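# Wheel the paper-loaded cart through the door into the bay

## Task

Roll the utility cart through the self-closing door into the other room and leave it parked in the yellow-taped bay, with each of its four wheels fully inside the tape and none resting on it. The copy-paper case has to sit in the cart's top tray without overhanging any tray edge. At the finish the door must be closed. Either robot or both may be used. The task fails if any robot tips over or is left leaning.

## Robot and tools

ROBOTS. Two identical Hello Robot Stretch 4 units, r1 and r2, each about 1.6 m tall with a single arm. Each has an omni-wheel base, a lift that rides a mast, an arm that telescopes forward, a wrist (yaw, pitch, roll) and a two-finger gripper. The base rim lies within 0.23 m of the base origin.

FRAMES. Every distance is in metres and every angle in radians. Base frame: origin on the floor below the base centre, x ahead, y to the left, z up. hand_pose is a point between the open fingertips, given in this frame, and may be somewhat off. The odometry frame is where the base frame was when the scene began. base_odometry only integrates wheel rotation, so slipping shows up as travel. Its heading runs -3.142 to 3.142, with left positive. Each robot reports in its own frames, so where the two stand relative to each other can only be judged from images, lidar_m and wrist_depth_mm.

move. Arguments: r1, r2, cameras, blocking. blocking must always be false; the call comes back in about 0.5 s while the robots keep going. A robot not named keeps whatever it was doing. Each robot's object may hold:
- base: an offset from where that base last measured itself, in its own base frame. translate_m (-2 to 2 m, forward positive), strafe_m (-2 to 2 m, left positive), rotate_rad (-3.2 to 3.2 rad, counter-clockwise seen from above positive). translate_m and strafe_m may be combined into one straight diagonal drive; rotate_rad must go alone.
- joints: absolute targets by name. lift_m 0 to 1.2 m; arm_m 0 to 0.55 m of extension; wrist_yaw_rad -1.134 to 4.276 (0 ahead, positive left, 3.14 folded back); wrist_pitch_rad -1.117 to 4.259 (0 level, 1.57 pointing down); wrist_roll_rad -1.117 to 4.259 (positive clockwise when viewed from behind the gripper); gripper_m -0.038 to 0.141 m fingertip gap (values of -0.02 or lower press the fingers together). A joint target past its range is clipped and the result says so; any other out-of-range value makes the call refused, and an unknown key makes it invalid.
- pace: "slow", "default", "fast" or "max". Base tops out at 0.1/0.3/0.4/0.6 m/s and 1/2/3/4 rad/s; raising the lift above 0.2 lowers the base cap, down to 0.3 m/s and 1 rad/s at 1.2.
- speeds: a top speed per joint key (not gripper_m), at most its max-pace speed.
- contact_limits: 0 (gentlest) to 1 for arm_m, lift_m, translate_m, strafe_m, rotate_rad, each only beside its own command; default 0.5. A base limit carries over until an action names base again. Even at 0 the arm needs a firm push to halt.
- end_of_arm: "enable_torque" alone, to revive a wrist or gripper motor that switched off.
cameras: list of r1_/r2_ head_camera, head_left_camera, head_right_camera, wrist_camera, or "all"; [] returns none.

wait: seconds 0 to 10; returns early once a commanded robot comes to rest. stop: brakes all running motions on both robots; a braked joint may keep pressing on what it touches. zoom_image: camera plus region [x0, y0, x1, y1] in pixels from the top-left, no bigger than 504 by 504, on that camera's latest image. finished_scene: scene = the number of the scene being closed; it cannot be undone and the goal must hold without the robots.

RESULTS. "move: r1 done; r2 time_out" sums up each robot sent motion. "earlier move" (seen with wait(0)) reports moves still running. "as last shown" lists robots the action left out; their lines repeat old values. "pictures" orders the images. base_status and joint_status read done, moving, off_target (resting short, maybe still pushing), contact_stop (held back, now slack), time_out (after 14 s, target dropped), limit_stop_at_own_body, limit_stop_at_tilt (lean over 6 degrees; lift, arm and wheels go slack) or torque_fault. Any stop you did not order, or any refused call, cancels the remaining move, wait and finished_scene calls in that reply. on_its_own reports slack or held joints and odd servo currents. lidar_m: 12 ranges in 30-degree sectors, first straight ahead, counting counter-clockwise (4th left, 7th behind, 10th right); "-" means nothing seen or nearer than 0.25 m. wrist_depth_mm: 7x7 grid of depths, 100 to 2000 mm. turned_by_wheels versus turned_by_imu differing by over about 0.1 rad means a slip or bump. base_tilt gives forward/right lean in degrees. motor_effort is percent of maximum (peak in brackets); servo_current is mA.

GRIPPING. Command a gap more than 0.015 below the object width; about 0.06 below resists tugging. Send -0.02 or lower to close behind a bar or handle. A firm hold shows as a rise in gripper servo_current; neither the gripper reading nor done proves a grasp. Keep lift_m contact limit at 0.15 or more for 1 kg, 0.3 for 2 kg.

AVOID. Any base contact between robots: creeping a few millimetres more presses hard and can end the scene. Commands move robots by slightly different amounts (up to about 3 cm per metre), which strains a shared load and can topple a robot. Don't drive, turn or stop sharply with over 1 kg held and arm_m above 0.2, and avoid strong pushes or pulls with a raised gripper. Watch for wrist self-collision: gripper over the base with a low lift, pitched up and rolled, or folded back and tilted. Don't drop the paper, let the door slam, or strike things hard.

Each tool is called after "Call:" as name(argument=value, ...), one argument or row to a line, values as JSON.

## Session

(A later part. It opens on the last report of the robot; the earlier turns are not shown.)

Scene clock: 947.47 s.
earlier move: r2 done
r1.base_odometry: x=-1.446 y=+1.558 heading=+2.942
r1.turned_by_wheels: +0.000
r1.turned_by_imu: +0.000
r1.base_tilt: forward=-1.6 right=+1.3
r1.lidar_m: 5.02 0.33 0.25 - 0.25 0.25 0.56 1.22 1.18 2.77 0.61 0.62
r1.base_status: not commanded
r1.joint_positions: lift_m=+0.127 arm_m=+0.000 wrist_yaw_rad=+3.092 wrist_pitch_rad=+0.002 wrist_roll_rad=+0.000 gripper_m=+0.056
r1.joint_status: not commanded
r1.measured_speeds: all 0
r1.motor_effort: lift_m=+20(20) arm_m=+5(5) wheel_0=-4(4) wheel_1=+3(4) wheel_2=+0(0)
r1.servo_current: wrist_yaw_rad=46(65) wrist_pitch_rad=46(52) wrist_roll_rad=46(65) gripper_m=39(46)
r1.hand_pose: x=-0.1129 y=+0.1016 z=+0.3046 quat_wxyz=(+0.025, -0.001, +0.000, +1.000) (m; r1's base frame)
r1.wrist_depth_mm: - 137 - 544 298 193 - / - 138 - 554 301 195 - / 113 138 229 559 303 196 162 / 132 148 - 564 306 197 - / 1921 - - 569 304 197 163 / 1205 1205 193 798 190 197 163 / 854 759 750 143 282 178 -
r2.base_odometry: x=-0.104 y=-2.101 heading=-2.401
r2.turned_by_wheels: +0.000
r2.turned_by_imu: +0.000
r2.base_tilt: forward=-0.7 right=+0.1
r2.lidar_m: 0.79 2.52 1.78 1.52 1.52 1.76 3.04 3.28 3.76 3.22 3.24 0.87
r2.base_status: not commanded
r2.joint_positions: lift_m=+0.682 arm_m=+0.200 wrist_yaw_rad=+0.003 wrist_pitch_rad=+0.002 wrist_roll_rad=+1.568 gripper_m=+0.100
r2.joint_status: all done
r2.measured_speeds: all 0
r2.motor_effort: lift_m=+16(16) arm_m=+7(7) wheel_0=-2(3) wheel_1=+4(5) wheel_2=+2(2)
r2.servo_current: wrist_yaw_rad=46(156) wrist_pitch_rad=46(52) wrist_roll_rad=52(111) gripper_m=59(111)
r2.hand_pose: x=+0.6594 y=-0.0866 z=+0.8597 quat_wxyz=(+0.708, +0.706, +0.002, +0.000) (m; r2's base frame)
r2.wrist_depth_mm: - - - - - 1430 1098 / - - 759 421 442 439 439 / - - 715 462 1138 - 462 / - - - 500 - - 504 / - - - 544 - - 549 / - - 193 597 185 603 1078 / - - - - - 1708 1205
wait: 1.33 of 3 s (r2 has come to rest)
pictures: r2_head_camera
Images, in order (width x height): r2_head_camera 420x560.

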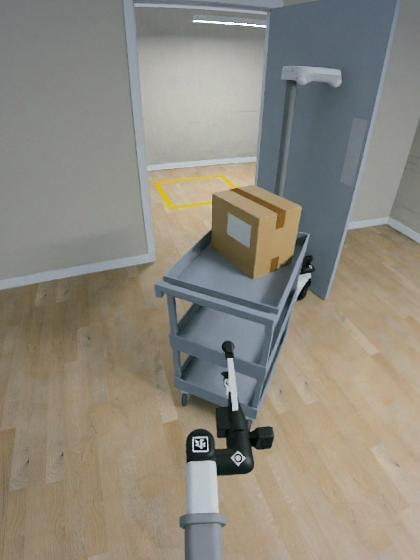

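Call:
move(
  r2={"base":{"translate_m":0.33,"strafe_m":0.03},"pace":"slow","contact_limits":{"translate_m":0.2}},
  blocking=false,
  cameras=[],
)

Call:
wait(
  seconds=6,
  cameras=[],
)

Call:
move(
  r2={"joints":{"gripper_m":-0.02}},
  blocking=false,
  cameras=[],
)

Call:
wait(
  seconds=3,
  cameras=["r2_wrist_camera"],
)

Call:
move(
  r2={"base":{"translate_m":-0.25,"strafe_m":-0.35},"pace":"slow"},
  blocking=false,
  cameras=[],
)

Call:
wait(
  seconds=8,
  cameras=["r2_head_camera"],
)

Scene clock: 958.47 s.
move: r2 moving
r1: as last shown
r1.base_tilt: forward=-1.6 right=+1.2
r1.lidar_m: 5.00 0.34 0.25 - 0.25 0.25 0.55 1.24 1.17 2.78 0.62 0.63
r1.motor_effort: lift_m=+20(20) arm_m=+5(5) wheel_0=-4(5) wheel_1=+3(4) wheel_2=+0(0)
r1.servo_current: wrist_yaw_rad=52(59) wrist_pitch_rad=39(46) wrist_roll_rad=52(65) gripper_m=39(46)
r1.wrist_depth_mm: - 138 - 544 298 194 - / - 138 - 549 301 195 - / 113 138 230 554 301 196 162 / 132 148 - 564 306 196 - / 1983 - - 569 306 197 163 / 1205 1182 194 798 191 198 163 / 842 750 750 143 283 178 -
r2.base_odometry: x=-0.112 y=-2.111 heading=-2.401
r2.turned_by_wheels: +0.000
r2.turned_by_imu: +0.001
r2.base_tilt: forward=-0.7 right=+0.0
r2.lidar_m: 0.84 2.51 1.77 1.49 1.50 1.79 3.04 3.28 3.76 3.23 3.22 0.83
r2.base_status: translate_m moving; strafe_m moving
r2.joint_positions: lift_m=+0.682 arm_m=+0.200 wrist_yaw_rad=+0.003 wrist_pitch_rad=+0.002 wrist_roll_rad=+1.568 gripper_m=+0.100
r2.joint_status: not commanded
r2.measured_speeds: translate_m=+0.048 strafe_m=+0.005 rotate_rad=-0.002 lift_m=+0.000 arm_m=+0.000 wrist_yaw_rad=+0.000 wrist_pitch_rad=+0.000 wrist_roll_rad=+0.000
r2.motor_effort: lift_m=+16(17) arm_m=+7(7) wheel_0=+5(7) wheel_1=+6(8) wheel_2=-10(10)
r2.servo_current: wrist_yaw_rad=46(59) wrist_pitch_rad=33(46) wrist_roll_rad=39(52) gripper_m=52(52)
r2.contact_limits: translate_m 0.2
r2.hand_pose: x=+0.6594 y=-0.0866 z=+0.8597 quat_wxyz=(+0.708, +0.706, +0.002, +0.000) (m; r2's base frame)
r2.wrist_depth_mm: - - - - - 1397 1098 / - - 750 430 427 424 427 / - - 707 449 - - 452 / - - 904 488 - - 492 / - - - 535 - - 539 / - - 193 574 186 591 1078 / - - - - - 1708 1205
pictures: none
No camera images: "cameras" was empty.

Scene clock: 962.57 s.
earlier move: r2 done
r1.base_odometry: x=-1.446 y=+1.558 heading=+2.942
r1.turned_by_wheels: +0.000
r1.turned_by_imu: +0.000
r1.base_tilt: forward=-1.6 right=+1.3
r1.lidar_m: 5.03 0.35 0.25 - 0.25 0.25 0.56 1.20 1.18 2.76 0.59 0.60
r1.base_status: not commanded
r1.joint_positions: lift_m=+0.127 arm_m=+0.000 wrist_yaw_rad=+3.092 wrist_pitch_rad=+0.002 wrist_roll_rad=+0.000 gripper_m=+0.056
r1.joint_status: not commanded
r1.measured_speeds: all 0
r1.motor_effort: lift_m=+20(20) arm_m=+5(5) wheel_0=-4(5) wheel_1=+3(4) wheel_2=+0(0)
r1.servo_current: wrist_yaw_rad=52(72) wrist_pitch_rad=39(52) wrist_roll_rad=52(72) gripper_m=39(52)
r1.hand_pose: x=-0.1129 y=+0.1016 z=+0.3046 quat_wxyz=(+0.025, -0.001, +0.000, +1.000) (m; r1's base frame)
r1.wrist_depth_mm: - 138 - 539 298 193 - / - 138 - 539 300 195 - / 113 138 229 554 303 195 162 / 132 148 - 559 304 196 - / 1983 - - 569 304 197 163 / 1205 1205 194 798 191 198 163 / 831 750 759 143 283 178 -
r2.base_odometry: x=-0.327 y=-2.346 heading=-2.401
r2.turned_by_wheels: +0.000
r2.turned_by_imu: +0.001
r2.base_tilt: forward=-0.7 right=+0.1
r2.lidar_m: 0.64 2.21 1.88 1.58 1.58 1.81 3.16 3.58 3.72 3.17 3.15 0.56
r2.base_status: done
r2.joint_positions: lift_m=+0.682 arm_m=+0.200 wrist_yaw_rad=+0.001 wrist_pitch_rad=+0.002 wrist_roll_rad=+1.569 gripper_m=+0.100
r2.joint_status: not commanded
r2.measured_speeds: all 0
r2.motor_effort: lift_m=+16(17) arm_m=+6(7) wheel_0=+5(9) wheel_1=+3(8) wheel_2=-7(11)
r2.servo_current: wrist_yaw_rad=39(65) wrist_pitch_rad=46(46) wrist_roll_rad=46(59) gripper_m=46(59)
r2.contact_limits: translate_m 0.2
r2.hand_pose: x=+0.6593 y=-0.0870 z=+0.8597 quat_wxyz=(+0.708, +0.706, +0.001, +0.000) (m; r2's base frame)
r2.wrist_depth_mm: - 436 433 132 183 - - / - 421 424 141 198 - - / - - 512 150 213 - - / - - 661 163 232 - - / - - - 186 250 1863 - / - - 189 193 193 1499 484 / - - - - - 1430 1182
wait: 4.10 of 6 s (r2 has come to rest)
pictures: none
No camera images: "cameras" was empty.

Scene clock: 963.07 s.
move: r2 moving
r1: as last shown
r1.base_tilt: forward=-1.6 right=+1.2
r1.lidar_m: 5.01 0.35 0.25 - 0.25 0.25 0.52 1.22 1.20 2.78 0.58 0.58
r1.motor_effort: lift_m=+20(20) arm_m=+5(5) wheel_0=-4(4) wheel_1=+3(3) wheel_2=+0(0)
r1.servo_current: wrist_yaw_rad=46(65) wrist_pitch_rad=46(46) wrist_roll_rad=39(59) gripper_m=39(46)
r1.wrist_depth_mm: - 138 - 549 298 194 - / - 138 - 559 301 195 - / 113 138 229 554 303 196 162 / 132 148 - 554 304 196 - / 1863 - - 569 306 197 163 / 1182 1182 193 788 191 198 163 / 854 750 750 143 282 178 -
r2.base_odometry: x=-0.327 y=-2.346 heading=-2.401
r2.turned_by_wheels: +0.000
r2.turned_by_imu: +0.000
r2.base_tilt: forward=-0.7 right=+0.1
r2.lidar_m: 0.66 2.23 1.87 1.57 1.57 1.83 3.18 3.59 3.73 3.17 3.16 0.58
r2.base_status: not commanded
r2.joint_positions: lift_m=+0.682 arm_m=+0.200 wrist_yaw_rad=+0.001 wrist_pitch_rad=+0.002 wrist_roll_rad=+1.569 gripper_m=+0.083
r2.joint_status: gripper_m moving
r2.measured_speeds: all 0
r2.motor_effort: lift_m=+16(16) arm_m=+6(7) wheel_0=+5(5) wheel_1=+3(4) wheel_2=-6(7)
r2.servo_current: wrist_yaw_rad=46(52) wrist_pitch_rad=46(46) wrist_roll_rad=39(59) gripper_m=130(130)
r2.contact_limits: translate_m 0.2
r2.hand_pose: x=+0.6593 y=-0.0870 z=+0.8597 quat_wxyz=(+0.708, +0.706, +0.001, +0.000) (m; r2's base frame)
r2.wrist_depth_mm: - 439 436 132 183 - - / - 421 421 141 198 - - / - - 517 150 214 - - / - - 654 163 232 - - / - - - 186 251 1921 - / - - 190 197 191 1499 480 / - - - - - 1430 1182
pictures: none
No camera images: "cameras" was empty.

Scene clock: 964.47 s.
earlier move: r2 done
r1.base_odometry: x=-1.446 y=+1.558 heading=+2.942
r1.turned_by_wheels: +0.000
r1.turned_by_imu: +0.000
r1.base_tilt: forward=-1.6 right=+1.3
r1.lidar_m: 5.03 0.30 0.25 - 0.25 0.25 0.52 1.21 1.18 2.77 0.58 0.59
r1.base_status: not commanded
r1.joint_positions: lift_m=+0.127 arm_m=+0.000 wrist_yaw_rad=+3.092 wrist_pitch_rad=+0.002 wrist_roll_rad=+0.000 gripper_m=+0.056
r1.joint_status: not commanded
r1.measured_speeds: all 0
r1.motor_effort: lift_m=+20(20) arm_m=+5(5) wheel_0=-4(5) wheel_1=+3(4) wheel_2=+0(0)
r1.servo_current: wrist_yaw_rad=46(65) wrist_pitch_rad=39(52) wrist_roll_rad=52(65) gripper_m=39(46)
r1.hand_pose: x=-0.1129 y=+0.1016 z=+0.3046 quat_wxyz=(+0.025, -0.001, +0.000, +1.000) (m; r1's base frame)
r1.wrist_depth_mm: - 137 - 549 297 194 - / - 138 - 554 303 196 - / 113 138 229 559 304 196 162 / 132 148 - 564 304 196 - / 1921 - - 564 307 197 163 / 1182 1205 193 798 191 197 163 / 842 750 768 143 283 178 -
r2.base_odometry: x=-0.327 y=-2.346 heading=-2.401
r2.turned_by_wheels: +0.000
r2.turned_by_imu: +0.000
r2.base_tilt: forward=-0.7 right=+0.0
r2.lidar_m: 0.64 2.21 1.86 1.58 1.57 1.80 3.13 3.57 3.73 3.16 3.18 0.57
r2.base_status: not commanded
r2.joint_positions: lift_m=+0.682 arm_m=+0.200 wrist_yaw_rad=+0.001 wrist_pitch_rad=+0.002 wrist_roll_rad=+1.569 gripper_m=-0.018
r2.joint_status: all done
r2.measured_speeds: all 0
r2.motor_effort: lift_m=+16(16) arm_m=+5(7) wheel_0=+3(5) wheel_1=+3(4) wheel_2=-6(7)
r2.servo_current: wrist_yaw_rad=39(52) wrist_pitch_rad=39(46) wrist_roll_rad=52(59) gripper_m=124(234)
r2.contact_limits: translate_m 0.2
r2.hand_pose: x=+0.6593 y=-0.0870 z=+0.8597 quat_wxyz=(+0.708, +0.706, +0.001, +0.000) (m; r2's base frame)
r2.wrist_depth_mm: - 424 424 123 179 - - / - 418 418 129 191 - - / - - 512 144 209 - - / - - 654 157 224 - - / - - - 176 246 1863 - / - - 183 188 180 1499 484 / - - - - - 364 1205
wait: 1.40 of 3 s (r2 has come to rest)
pictures: r2_wrist_camera
Images, in order (width x height): r2_wrist_camera 616x392.

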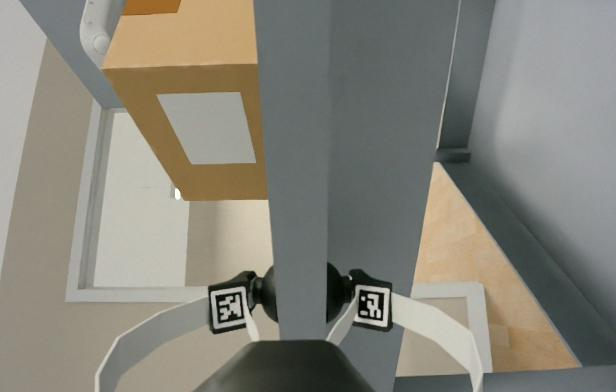

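Scene clock: 964.97 s.
move: r2 moving
r1: as last shown
r1.lidar_m: 5.02 0.33 0.25 - 0.25 0.25 0.52 1.23 1.19 2.77 0.57 0.61
r1.motor_effort: lift_m=+20(20) arm_m=+5(5) wheel_0=-4(4) wheel_1=+3(4) wheel_2=+0(0)
r1.servo_current: wrist_yaw_rad=59(65) wrist_pitch_rad=33(46) wrist_roll_rad=59(65) gripper_m=39(46)
r1.wrist_depth_mm: - 137 - 549 298 193 - / - 138 - 554 303 196 - / 113 138 229 559 303 196 162 / 132 148 - 564 304 196 - / 1921 - - 569 306 197 163 / 1205 1182 193 798 191 197 163 / 842 759 759 143 285 179 -
r2.base_odometry: x=-0.328 y=-2.334 heading=-2.400
r2.turned_by_wheels: +0.001
r2.turned_by_imu: +0.001
r2.base_tilt: forward=-0.7 right=+0.0
r2.lidar_m: 0.66 2.21 1.89 1.59 1.59 1.85 3.17 3.58 3.73 3.15 3.15 0.56
r2.base_status: translate_m moving; strafe_m moving
r2.joint_positions: lift_m=+0.682 arm_m=+0.200 wrist_yaw_rad=+0.002 wrist_pitch_rad=+0.002 wrist_roll_rad=+1.569 gripper_m=-0.018
r2.joint_status: not commanded
r2.measured_speeds: translate_m=-0.028 strafe_m=-0.039 rotate_rad=+0.000 lift_m=+0.000 arm_m=+0.000 wrist_yaw_rad=+0.006 wrist_pitch_rad=+0.000 wrist_roll_rad=+0.000
r2.motor_effort: lift_m=+16(16) arm_m=+5(6) wheel_0=+9(10) wheel_1=-6(8) wheel_2=+11(11)
r2.servo_current: wrist_yaw_rad=46(52) wrist_pitch_rad=46(46) wrist_roll_rad=33(52) gripper_m=130(137)
r2.hand_pose: x=+0.6593 y=-0.0869 z=+0.8597 quat_wxyz=(+0.708, +0.706, +0.001, +0.000) (m; r2's base frame)
r2.wrist_depth_mm: - 427 424 122 178 - - / - 413 415 128 189 - - / - - 508 143 208 - - / - - 647 156 223 - - / - - - 171 245 1921 - / - - 181 186 180 1537 488 / - - - - - 133 1182
pictures: none
No camera images: "cameras" was empty.

Scene clock: 970.03 s.
earlier move: r2 done
r1.base_odometry: x=-1.446 y=+1.558 heading=+2.942
r1.turned_by_wheels: +0.000
r1.turned_by_imu: +0.000
r1.base_tilt: forward=-1.6 right=+1.3
r1.lidar_m: 5.03 0.33 0.25 - 0.25 0.25 0.54 1.23 1.18 2.77 0.73 0.66
r1.base_status: not commanded
r1.joint_positions: lift_m=+0.127 arm_m=+0.000 wrist_yaw_rad=+3.092 wrist_pitch_rad=+0.002 wrist_roll_rad=+0.000 gripper_m=+0.056
r1.joint_status: not commanded
r1.measured_speeds: all 0
r1.motor_effort: lift_m=+20(20) arm_m=+5(5) wheel_0=-5(5) wheel_1=+4(4) wheel_2=+0(0)
r1.servo_current: wrist_yaw_rad=59(72) wrist_pitch_rad=46(52) wrist_roll_rad=59(65) gripper_m=39(52)
r1.hand_pose: x=-0.1129 y=+0.1016 z=+0.3046 quat_wxyz=(+0.025, -0.001, +0.000, +1.000) (m; r1's base frame)
r1.wrist_depth_mm: - 137 - 544 300 194 - / - 138 - 549 301 196 - / 113 138 229 559 303 196 162 / 132 148 - 559 306 196 - / 1921 - - 574 306 198 163 / 1182 1182 194 798 191 197 163 / 842 750 759 143 283 178 -
r2.base_odometry: x=-0.379 y=-1.919 heading=-2.401
r2.turned_by_wheels: -0.001
r2.turned_by_imu: -0.001
r2.base_tilt: forward=-0.6 right=+0.1
r2.lidar_m: 0.60 2.54 2.17 1.87 1.85 2.10 3.26 3.26 3.43 2.90 2.89 0.67
r2.base_status: done
r2.joint_positions: lift_m=+0.682 arm_m=+0.200 wrist_yaw_rad=+0.003 wrist_pitch_rad=+0.002 wrist_roll_rad=+1.569 gripper_m=-0.018
r2.joint_status: not commanded
r2.measured_speeds: all 0
r2.motor_effort: lift_m=+16(16) arm_m=+4(6) wheel_0=+2(14) wheel_1=-5(9) wheel_2=+6(13)
r2.servo_current: wrist_yaw_rad=46(59) wrist_pitch_rad=39(46) wrist_roll_rad=46(65) gripper_m=124(137)
r2.hand_pose: x=+0.6595 y=-0.0867 z=+0.8597 quat_wxyz=(+0.708, +0.706, +0.002, +0.000) (m; r2's base frame)
r2.wrist_depth_mm: - - - 278 281 306 1118 / - - - 213 274 1366 512 / - 1708 - 208 270 854 - / - - 504 204 262 854 - / - - 508 200 257 854 - / - - 184 195 179 - - / - - 585 - - 133 -
wait: 5.07 of 8 s (r2 has come to rest)
pictures: r2_head_camera
Images, in order (width x height): r2_head_camera 420x560.

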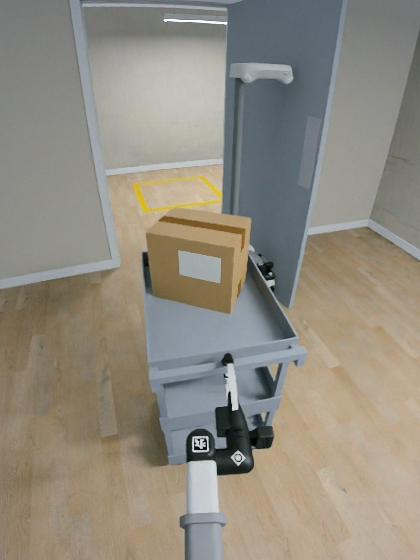

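Call:
move(
  r2={"base":{"strafe_m":-0.13},"pace":"slow"},
  blocking=false,
  cameras=[],
)

Call:
wait(
  seconds=4,
  cameras=["r2_head_camera"],
)

Scene clock: 1002.20 s.
move: r2 moving
r1: as last shown
r1.lidar_m: 5.03 0.32 0.25 - 0.25 0.25 0.53 1.24 1.18 2.77 0.75 0.66
r1.motor_effort: lift_m=+20(20) arm_m=+5(5) wheel_0=-4(4) wheel_1=+3(3) wheel_2=+0(0)
r1.servo_current: wrist_yaw_rad=52(72) wrist_pitch_rad=39(52) wrist_roll_rad=59(59) gripper_m=46(46)
r1.wrist_depth_mm: - 137 - 549 298 194 - / - 138 - 549 301 195 - / 113 138 229 559 303 196 162 / 132 147 - 559 304 197 - / 1921 - - 569 304 198 163 / 1160 1182 194 798 190 197 163 / 854 750 759 143 285 178 -
r2.base_odometry: x=-0.388 y=-1.909 heading=-2.400
r2.turned_by_wheels: +0.000
r2.turned_by_imu: +0.001
r2.base_tilt: forward=-0.7 right=+0.1
r2.lidar_m: 0.59 2.56 2.18 1.87 1.87 2.12 3.27 3.26 3.41 2.90 2.85 0.64
r2.base_status: strafe_m moving
r2.joint_positions: lift_m=+0.682 arm_m=+0.200 wrist_yaw_rad=+0.003 wrist_pitch_rad=+0.002 wrist_roll_rad=+1.569 gripper_m=-0.018
r2.joint_status: not commanded
r2.measured_speeds: translate_m=+0.000 strafe_m=-0.056 rotate_rad=-0.001 lift_m=+0.000 arm_m=+0.000 wrist_yaw_rad=+0.000 wrist_pitch_rad=+0.000 wrist_roll_rad=+0.000
r2.motor_effort: lift_m=+16(17) arm_m=+5(5) wheel_0=+8(12) wheel_1=-5(9) wheel_2=+0(5)
r2.servo_current: wrist_yaw_rad=52(52) wrist_pitch_rad=39(46) wrist_roll_rad=46(59) gripper_m=124(130)
r2.hand_pose: x=+0.6595 y=-0.0867 z=+0.8597 quat_wxyz=(+0.708, +0.706, +0.002, +0.000) (m; r2's base frame)
r2.wrist_depth_mm: - - - 277 281 303 1118 / - - - 211 274 1366 530 / - 1618 1537 208 270 842 - / - - 508 204 263 866 - / - - 504 200 257 854 - / - - 186 195 179 - - / - - 585 - - 133 -
pictures: none
No camera images: "cameras" was empty.

Scene clock: 1004.13 s.
earlier move: r2 done
r1.base_odometry: x=-1.446 y=+1.558 heading=+2.942
r1.turned_by_wheels: +0.000
r1.turned_by_imu: +0.000
r1.base_tilt: forward=-1.6 right=+1.3
r1.lidar_m: 5.03 0.37 0.25 - 0.25 0.25 0.56 1.23 1.18 2.76 0.78 0.66
r1.base_status: not commanded
r1.joint_positions: lift_m=+0.127 arm_m=+0.000 wrist_yaw_rad=+3.092 wrist_pitch_rad=+0.002 wrist_roll_rad=+0.000 gripper_m=+0.056
r1.joint_status: not commanded
r1.measured_speeds: all 0
r1.motor_effort: lift_m=+20(20) arm_m=+5(5) wheel_0=-4(4) wheel_1=+3(4) wheel_2=+0(0)
r1.servo_current: wrist_yaw_rad=39(72) wrist_pitch_rad=52(52) wrist_roll_rad=46(72) gripper_m=39(52)
r1.hand_pose: x=-0.1129 y=+0.1016 z=+0.3046 quat_wxyz=(+0.025, -0.001, +0.000, +1.000) (m; r1's base frame)
r1.wrist_depth_mm: - 137 - 549 297 194 - / - 138 - 554 300 195 - / 113 138 229 559 303 196 162 / 132 148 - 564 304 196 - / 1921 - - 569 306 197 163 / 1182 1205 194 798 191 198 163 / 842 732 750 143 285 178 -
r2.base_odometry: x=-0.466 y=-1.824 heading=-2.400
r2.turned_by_wheels: +0.000
r2.turned_by_imu: +0.000
r2.base_tilt: forward=-0.6 right=+0.0
r2.lidar_m: 0.53 0.86 2.31 1.95 1.97 2.27 3.22 3.21 3.27 2.77 2.77 0.71
r2.base_status: done
r2.joint_positions: lift_m=+0.682 arm_m=+0.200 wrist_yaw_rad=+0.003 wrist_pitch_rad=+0.002 wrist_roll_rad=+1.569 gripper_m=-0.018
r2.joint_status: not commanded
r2.measured_speeds: all 0
r2.motor_effort: lift_m=+16(17) arm_m=+5(5) wheel_0=+6(16) wheel_1=-2(9) wheel_2=+0(5)
r2.servo_current: wrist_yaw_rad=52(59) wrist_pitch_rad=39(46) wrist_roll_rad=52(65) gripper_m=117(130)
r2.hand_pose: x=+0.6595 y=-0.0867 z=+0.8597 quat_wxyz=(+0.708, +0.706, +0.002, +0.000) (m; r2's base frame)
r2.wrist_depth_mm: - - - 281 324 1430 1042 / - - 1430 236 303 1397 1182 / - 1537 - 220 289 1366 530 / - - - 211 270 842 - / - - 488 198 256 854 - / - - 184 187 180 - - / - 521 508 - 235 132 -
wait: 1.93 of 4 s (r2 has come to rest)
pictures: r2_head_camera
Images, in order (width x height): r2_head_camera 420x560.

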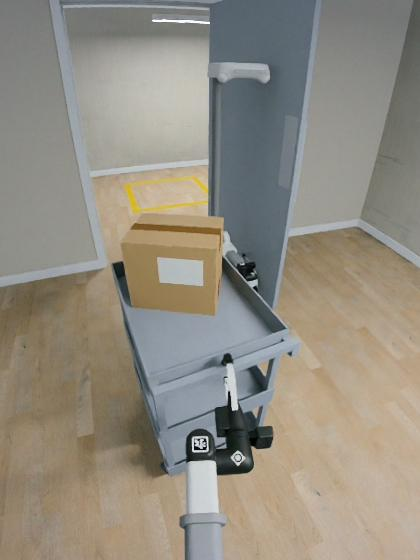

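Call:
move(
  r2={"base":{"translate_m":0.25,"strafe_m":0.06},"pace":"slow"},
  blocking=false,
  cameras=[],
)

Call:
wait(
  seconds=6,
  cameras=["r2_head_camera"],
)

Scene clock: 1010.07 s.
move: r2 moving
r1: as last shown
r1.base_tilt: forward=-1.6 right=+1.2
r1.lidar_m: 5.01 0.35 0.25 - 0.25 0.25 0.55 1.21 1.17 2.78 0.79 0.65
r1.motor_effort: lift_m=+20(20) arm_m=+5(5) wheel_0=-4(5) wheel_1=+3(3) wheel_2=+0(0)
r1.servo_current: wrist_yaw_rad=59(65) wrist_pitch_rad=33(46) wrist_roll_rad=52(78) gripper_m=39(46)
r1.wrist_depth_mm: - 137 - 549 296 193 - / - 138 - 549 301 195 - / 113 138 230 559 303 196 162 / 132 148 - 559 304 197 - / - - - 569 304 197 163 / 1182 1205 193 798 191 198 163 / 842 768 759 143 286 178 -
r2.base_odometry: x=-0.474 y=-1.834 heading=-2.400
r2.turned_by_wheels: +0.000
r2.turned_by_imu: +0.000
r2.base_tilt: forward=-0.6 right=+0.1
r2.lidar_m: 0.52 0.85 2.32 1.97 1.98 2.28 3.22 3.24 3.24 2.79 2.78 0.66
r2.base_status: translate_m moving; strafe_m moving
r2.joint_positions: lift_m=+0.682 arm_m=+0.200 wrist_yaw_rad=+0.003 wrist_pitch_rad=+0.002 wrist_roll_rad=+1.569 gripper_m=-0.019
r2.joint_status: not commanded
r2.measured_speeds: translate_m=+0.048 strafe_m=+0.011 rotate_rad=-0.002 lift_m=+0.000 arm_m=+0.000 wrist_yaw_rad=+0.000 wrist_pitch_rad=+0.000 wrist_roll_rad=+0.000
r2.motor_effort: lift_m=+16(17) arm_m=+4(5) wheel_0=+3(10) wheel_1=+6(8) wheel_2=-10(10)
r2.servo_current: wrist_yaw_rad=46(59) wrist_pitch_rad=39(46) wrist_roll_rad=39(59) gripper_m=111(117)
r2.hand_pose: x=+0.6595 y=-0.0867 z=+0.8597 quat_wxyz=(+0.708, +0.706, +0.002, +0.000) (m; r2's base frame)
r2.wrist_depth_mm: - - - 277 315 317 319 / - - 1464 224 289 330 1160 / - - - 209 276 1336 500 / - - - 200 258 820 - / - - 477 189 246 831 - / - - 186 178 179 768 - / - - 496 - 222 - -
pictures: none
No camera images: "cameras" was empty.

Scene clock: 1013.40 s.
earlier move: r2 done
r1.base_odometry: x=-1.446 y=+1.558 heading=+2.942
r1.turned_by_wheels: +0.000
r1.turned_by_imu: +0.000
r1.base_tilt: forward=-1.5 right=+1.2
r1.lidar_m: 5.01 0.33 0.25 - 0.25 0.25 0.54 1.23 1.18 2.78 0.48 0.41
r1.base_status: not commanded
r1.joint_positions: lift_m=+0.127 arm_m=+0.000 wrist_yaw_rad=+3.092 wrist_pitch_rad=+0.002 wrist_roll_rad=+0.000 gripper_m=+0.056
r1.joint_status: not commanded
r1.measured_speeds: all 0
r1.motor_effort: lift_m=+20(20) arm_m=+5(5) wheel_0=-4(5) wheel_1=+4(4) wheel_2=+0(0)
r1.servo_current: wrist_yaw_rad=52(65) wrist_pitch_rad=39(52) wrist_roll_rad=59(78) gripper_m=39(46)
r1.hand_pose: x=-0.1129 y=+0.1016 z=+0.3046 quat_wxyz=(+0.025, -0.001, +0.000, +1.000) (m; r1's base frame)
r1.wrist_depth_mm: - 138 - 544 298 193 - / - 138 - 549 300 196 - / 113 138 230 554 303 196 163 / 132 148 - 559 304 197 - / 1983 - - 564 304 198 163 / 1182 1229 194 809 191 198 163 / 854 750 759 143 285 178 -
r2.base_odometry: x=-0.610 y=-2.036 heading=-2.401
r2.turned_by_wheels: -0.001
r2.turned_by_imu: -0.001
r2.base_tilt: forward=-0.7 right=+0.1
r2.lidar_m: 0.55 2.33 2.33 2.00 1.96 2.28 3.48 3.47 3.28 2.77 2.77 0.65
r2.base_status: done
r2.joint_positions: lift_m=+0.682 arm_m=+0.200 wrist_yaw_rad=-0.005 wrist_pitch_rad=+0.002 wrist_roll_rad=+1.569 gripper_m=-0.019
r2.joint_status: not commanded
r2.measured_speeds: all 0
r2.motor_effort: lift_m=+16(17) arm_m=+4(5) wheel_0=+1(10) wheel_1=+3(8) wheel_2=-9(18)
r2.servo_current: wrist_yaw_rad=52(65) wrist_pitch_rad=46(46) wrist_roll_rad=52(78) gripper_m=85(117)
r2.hand_pose: x=+0.6588 y=-0.0888 z=+0.8597 quat_wxyz=(+0.708, +0.706, -0.001, -0.002) (m; r2's base frame)
r2.wrist_depth_mm: - - - 277 294 300 301 / - - - 209 272 1160 1160 / - 1229 - 198 259 1160 - / - - 580 190 248 820 - / - 1921 469 182 238 831 - / - 1983 189 171 181 - - / - 517 508 - 219 - -
wait: 3.33 of 6 s (r2 has come to rest)
pictures: r2_head_camera
Images, in order (width x height): r2_head_camera 420x560.

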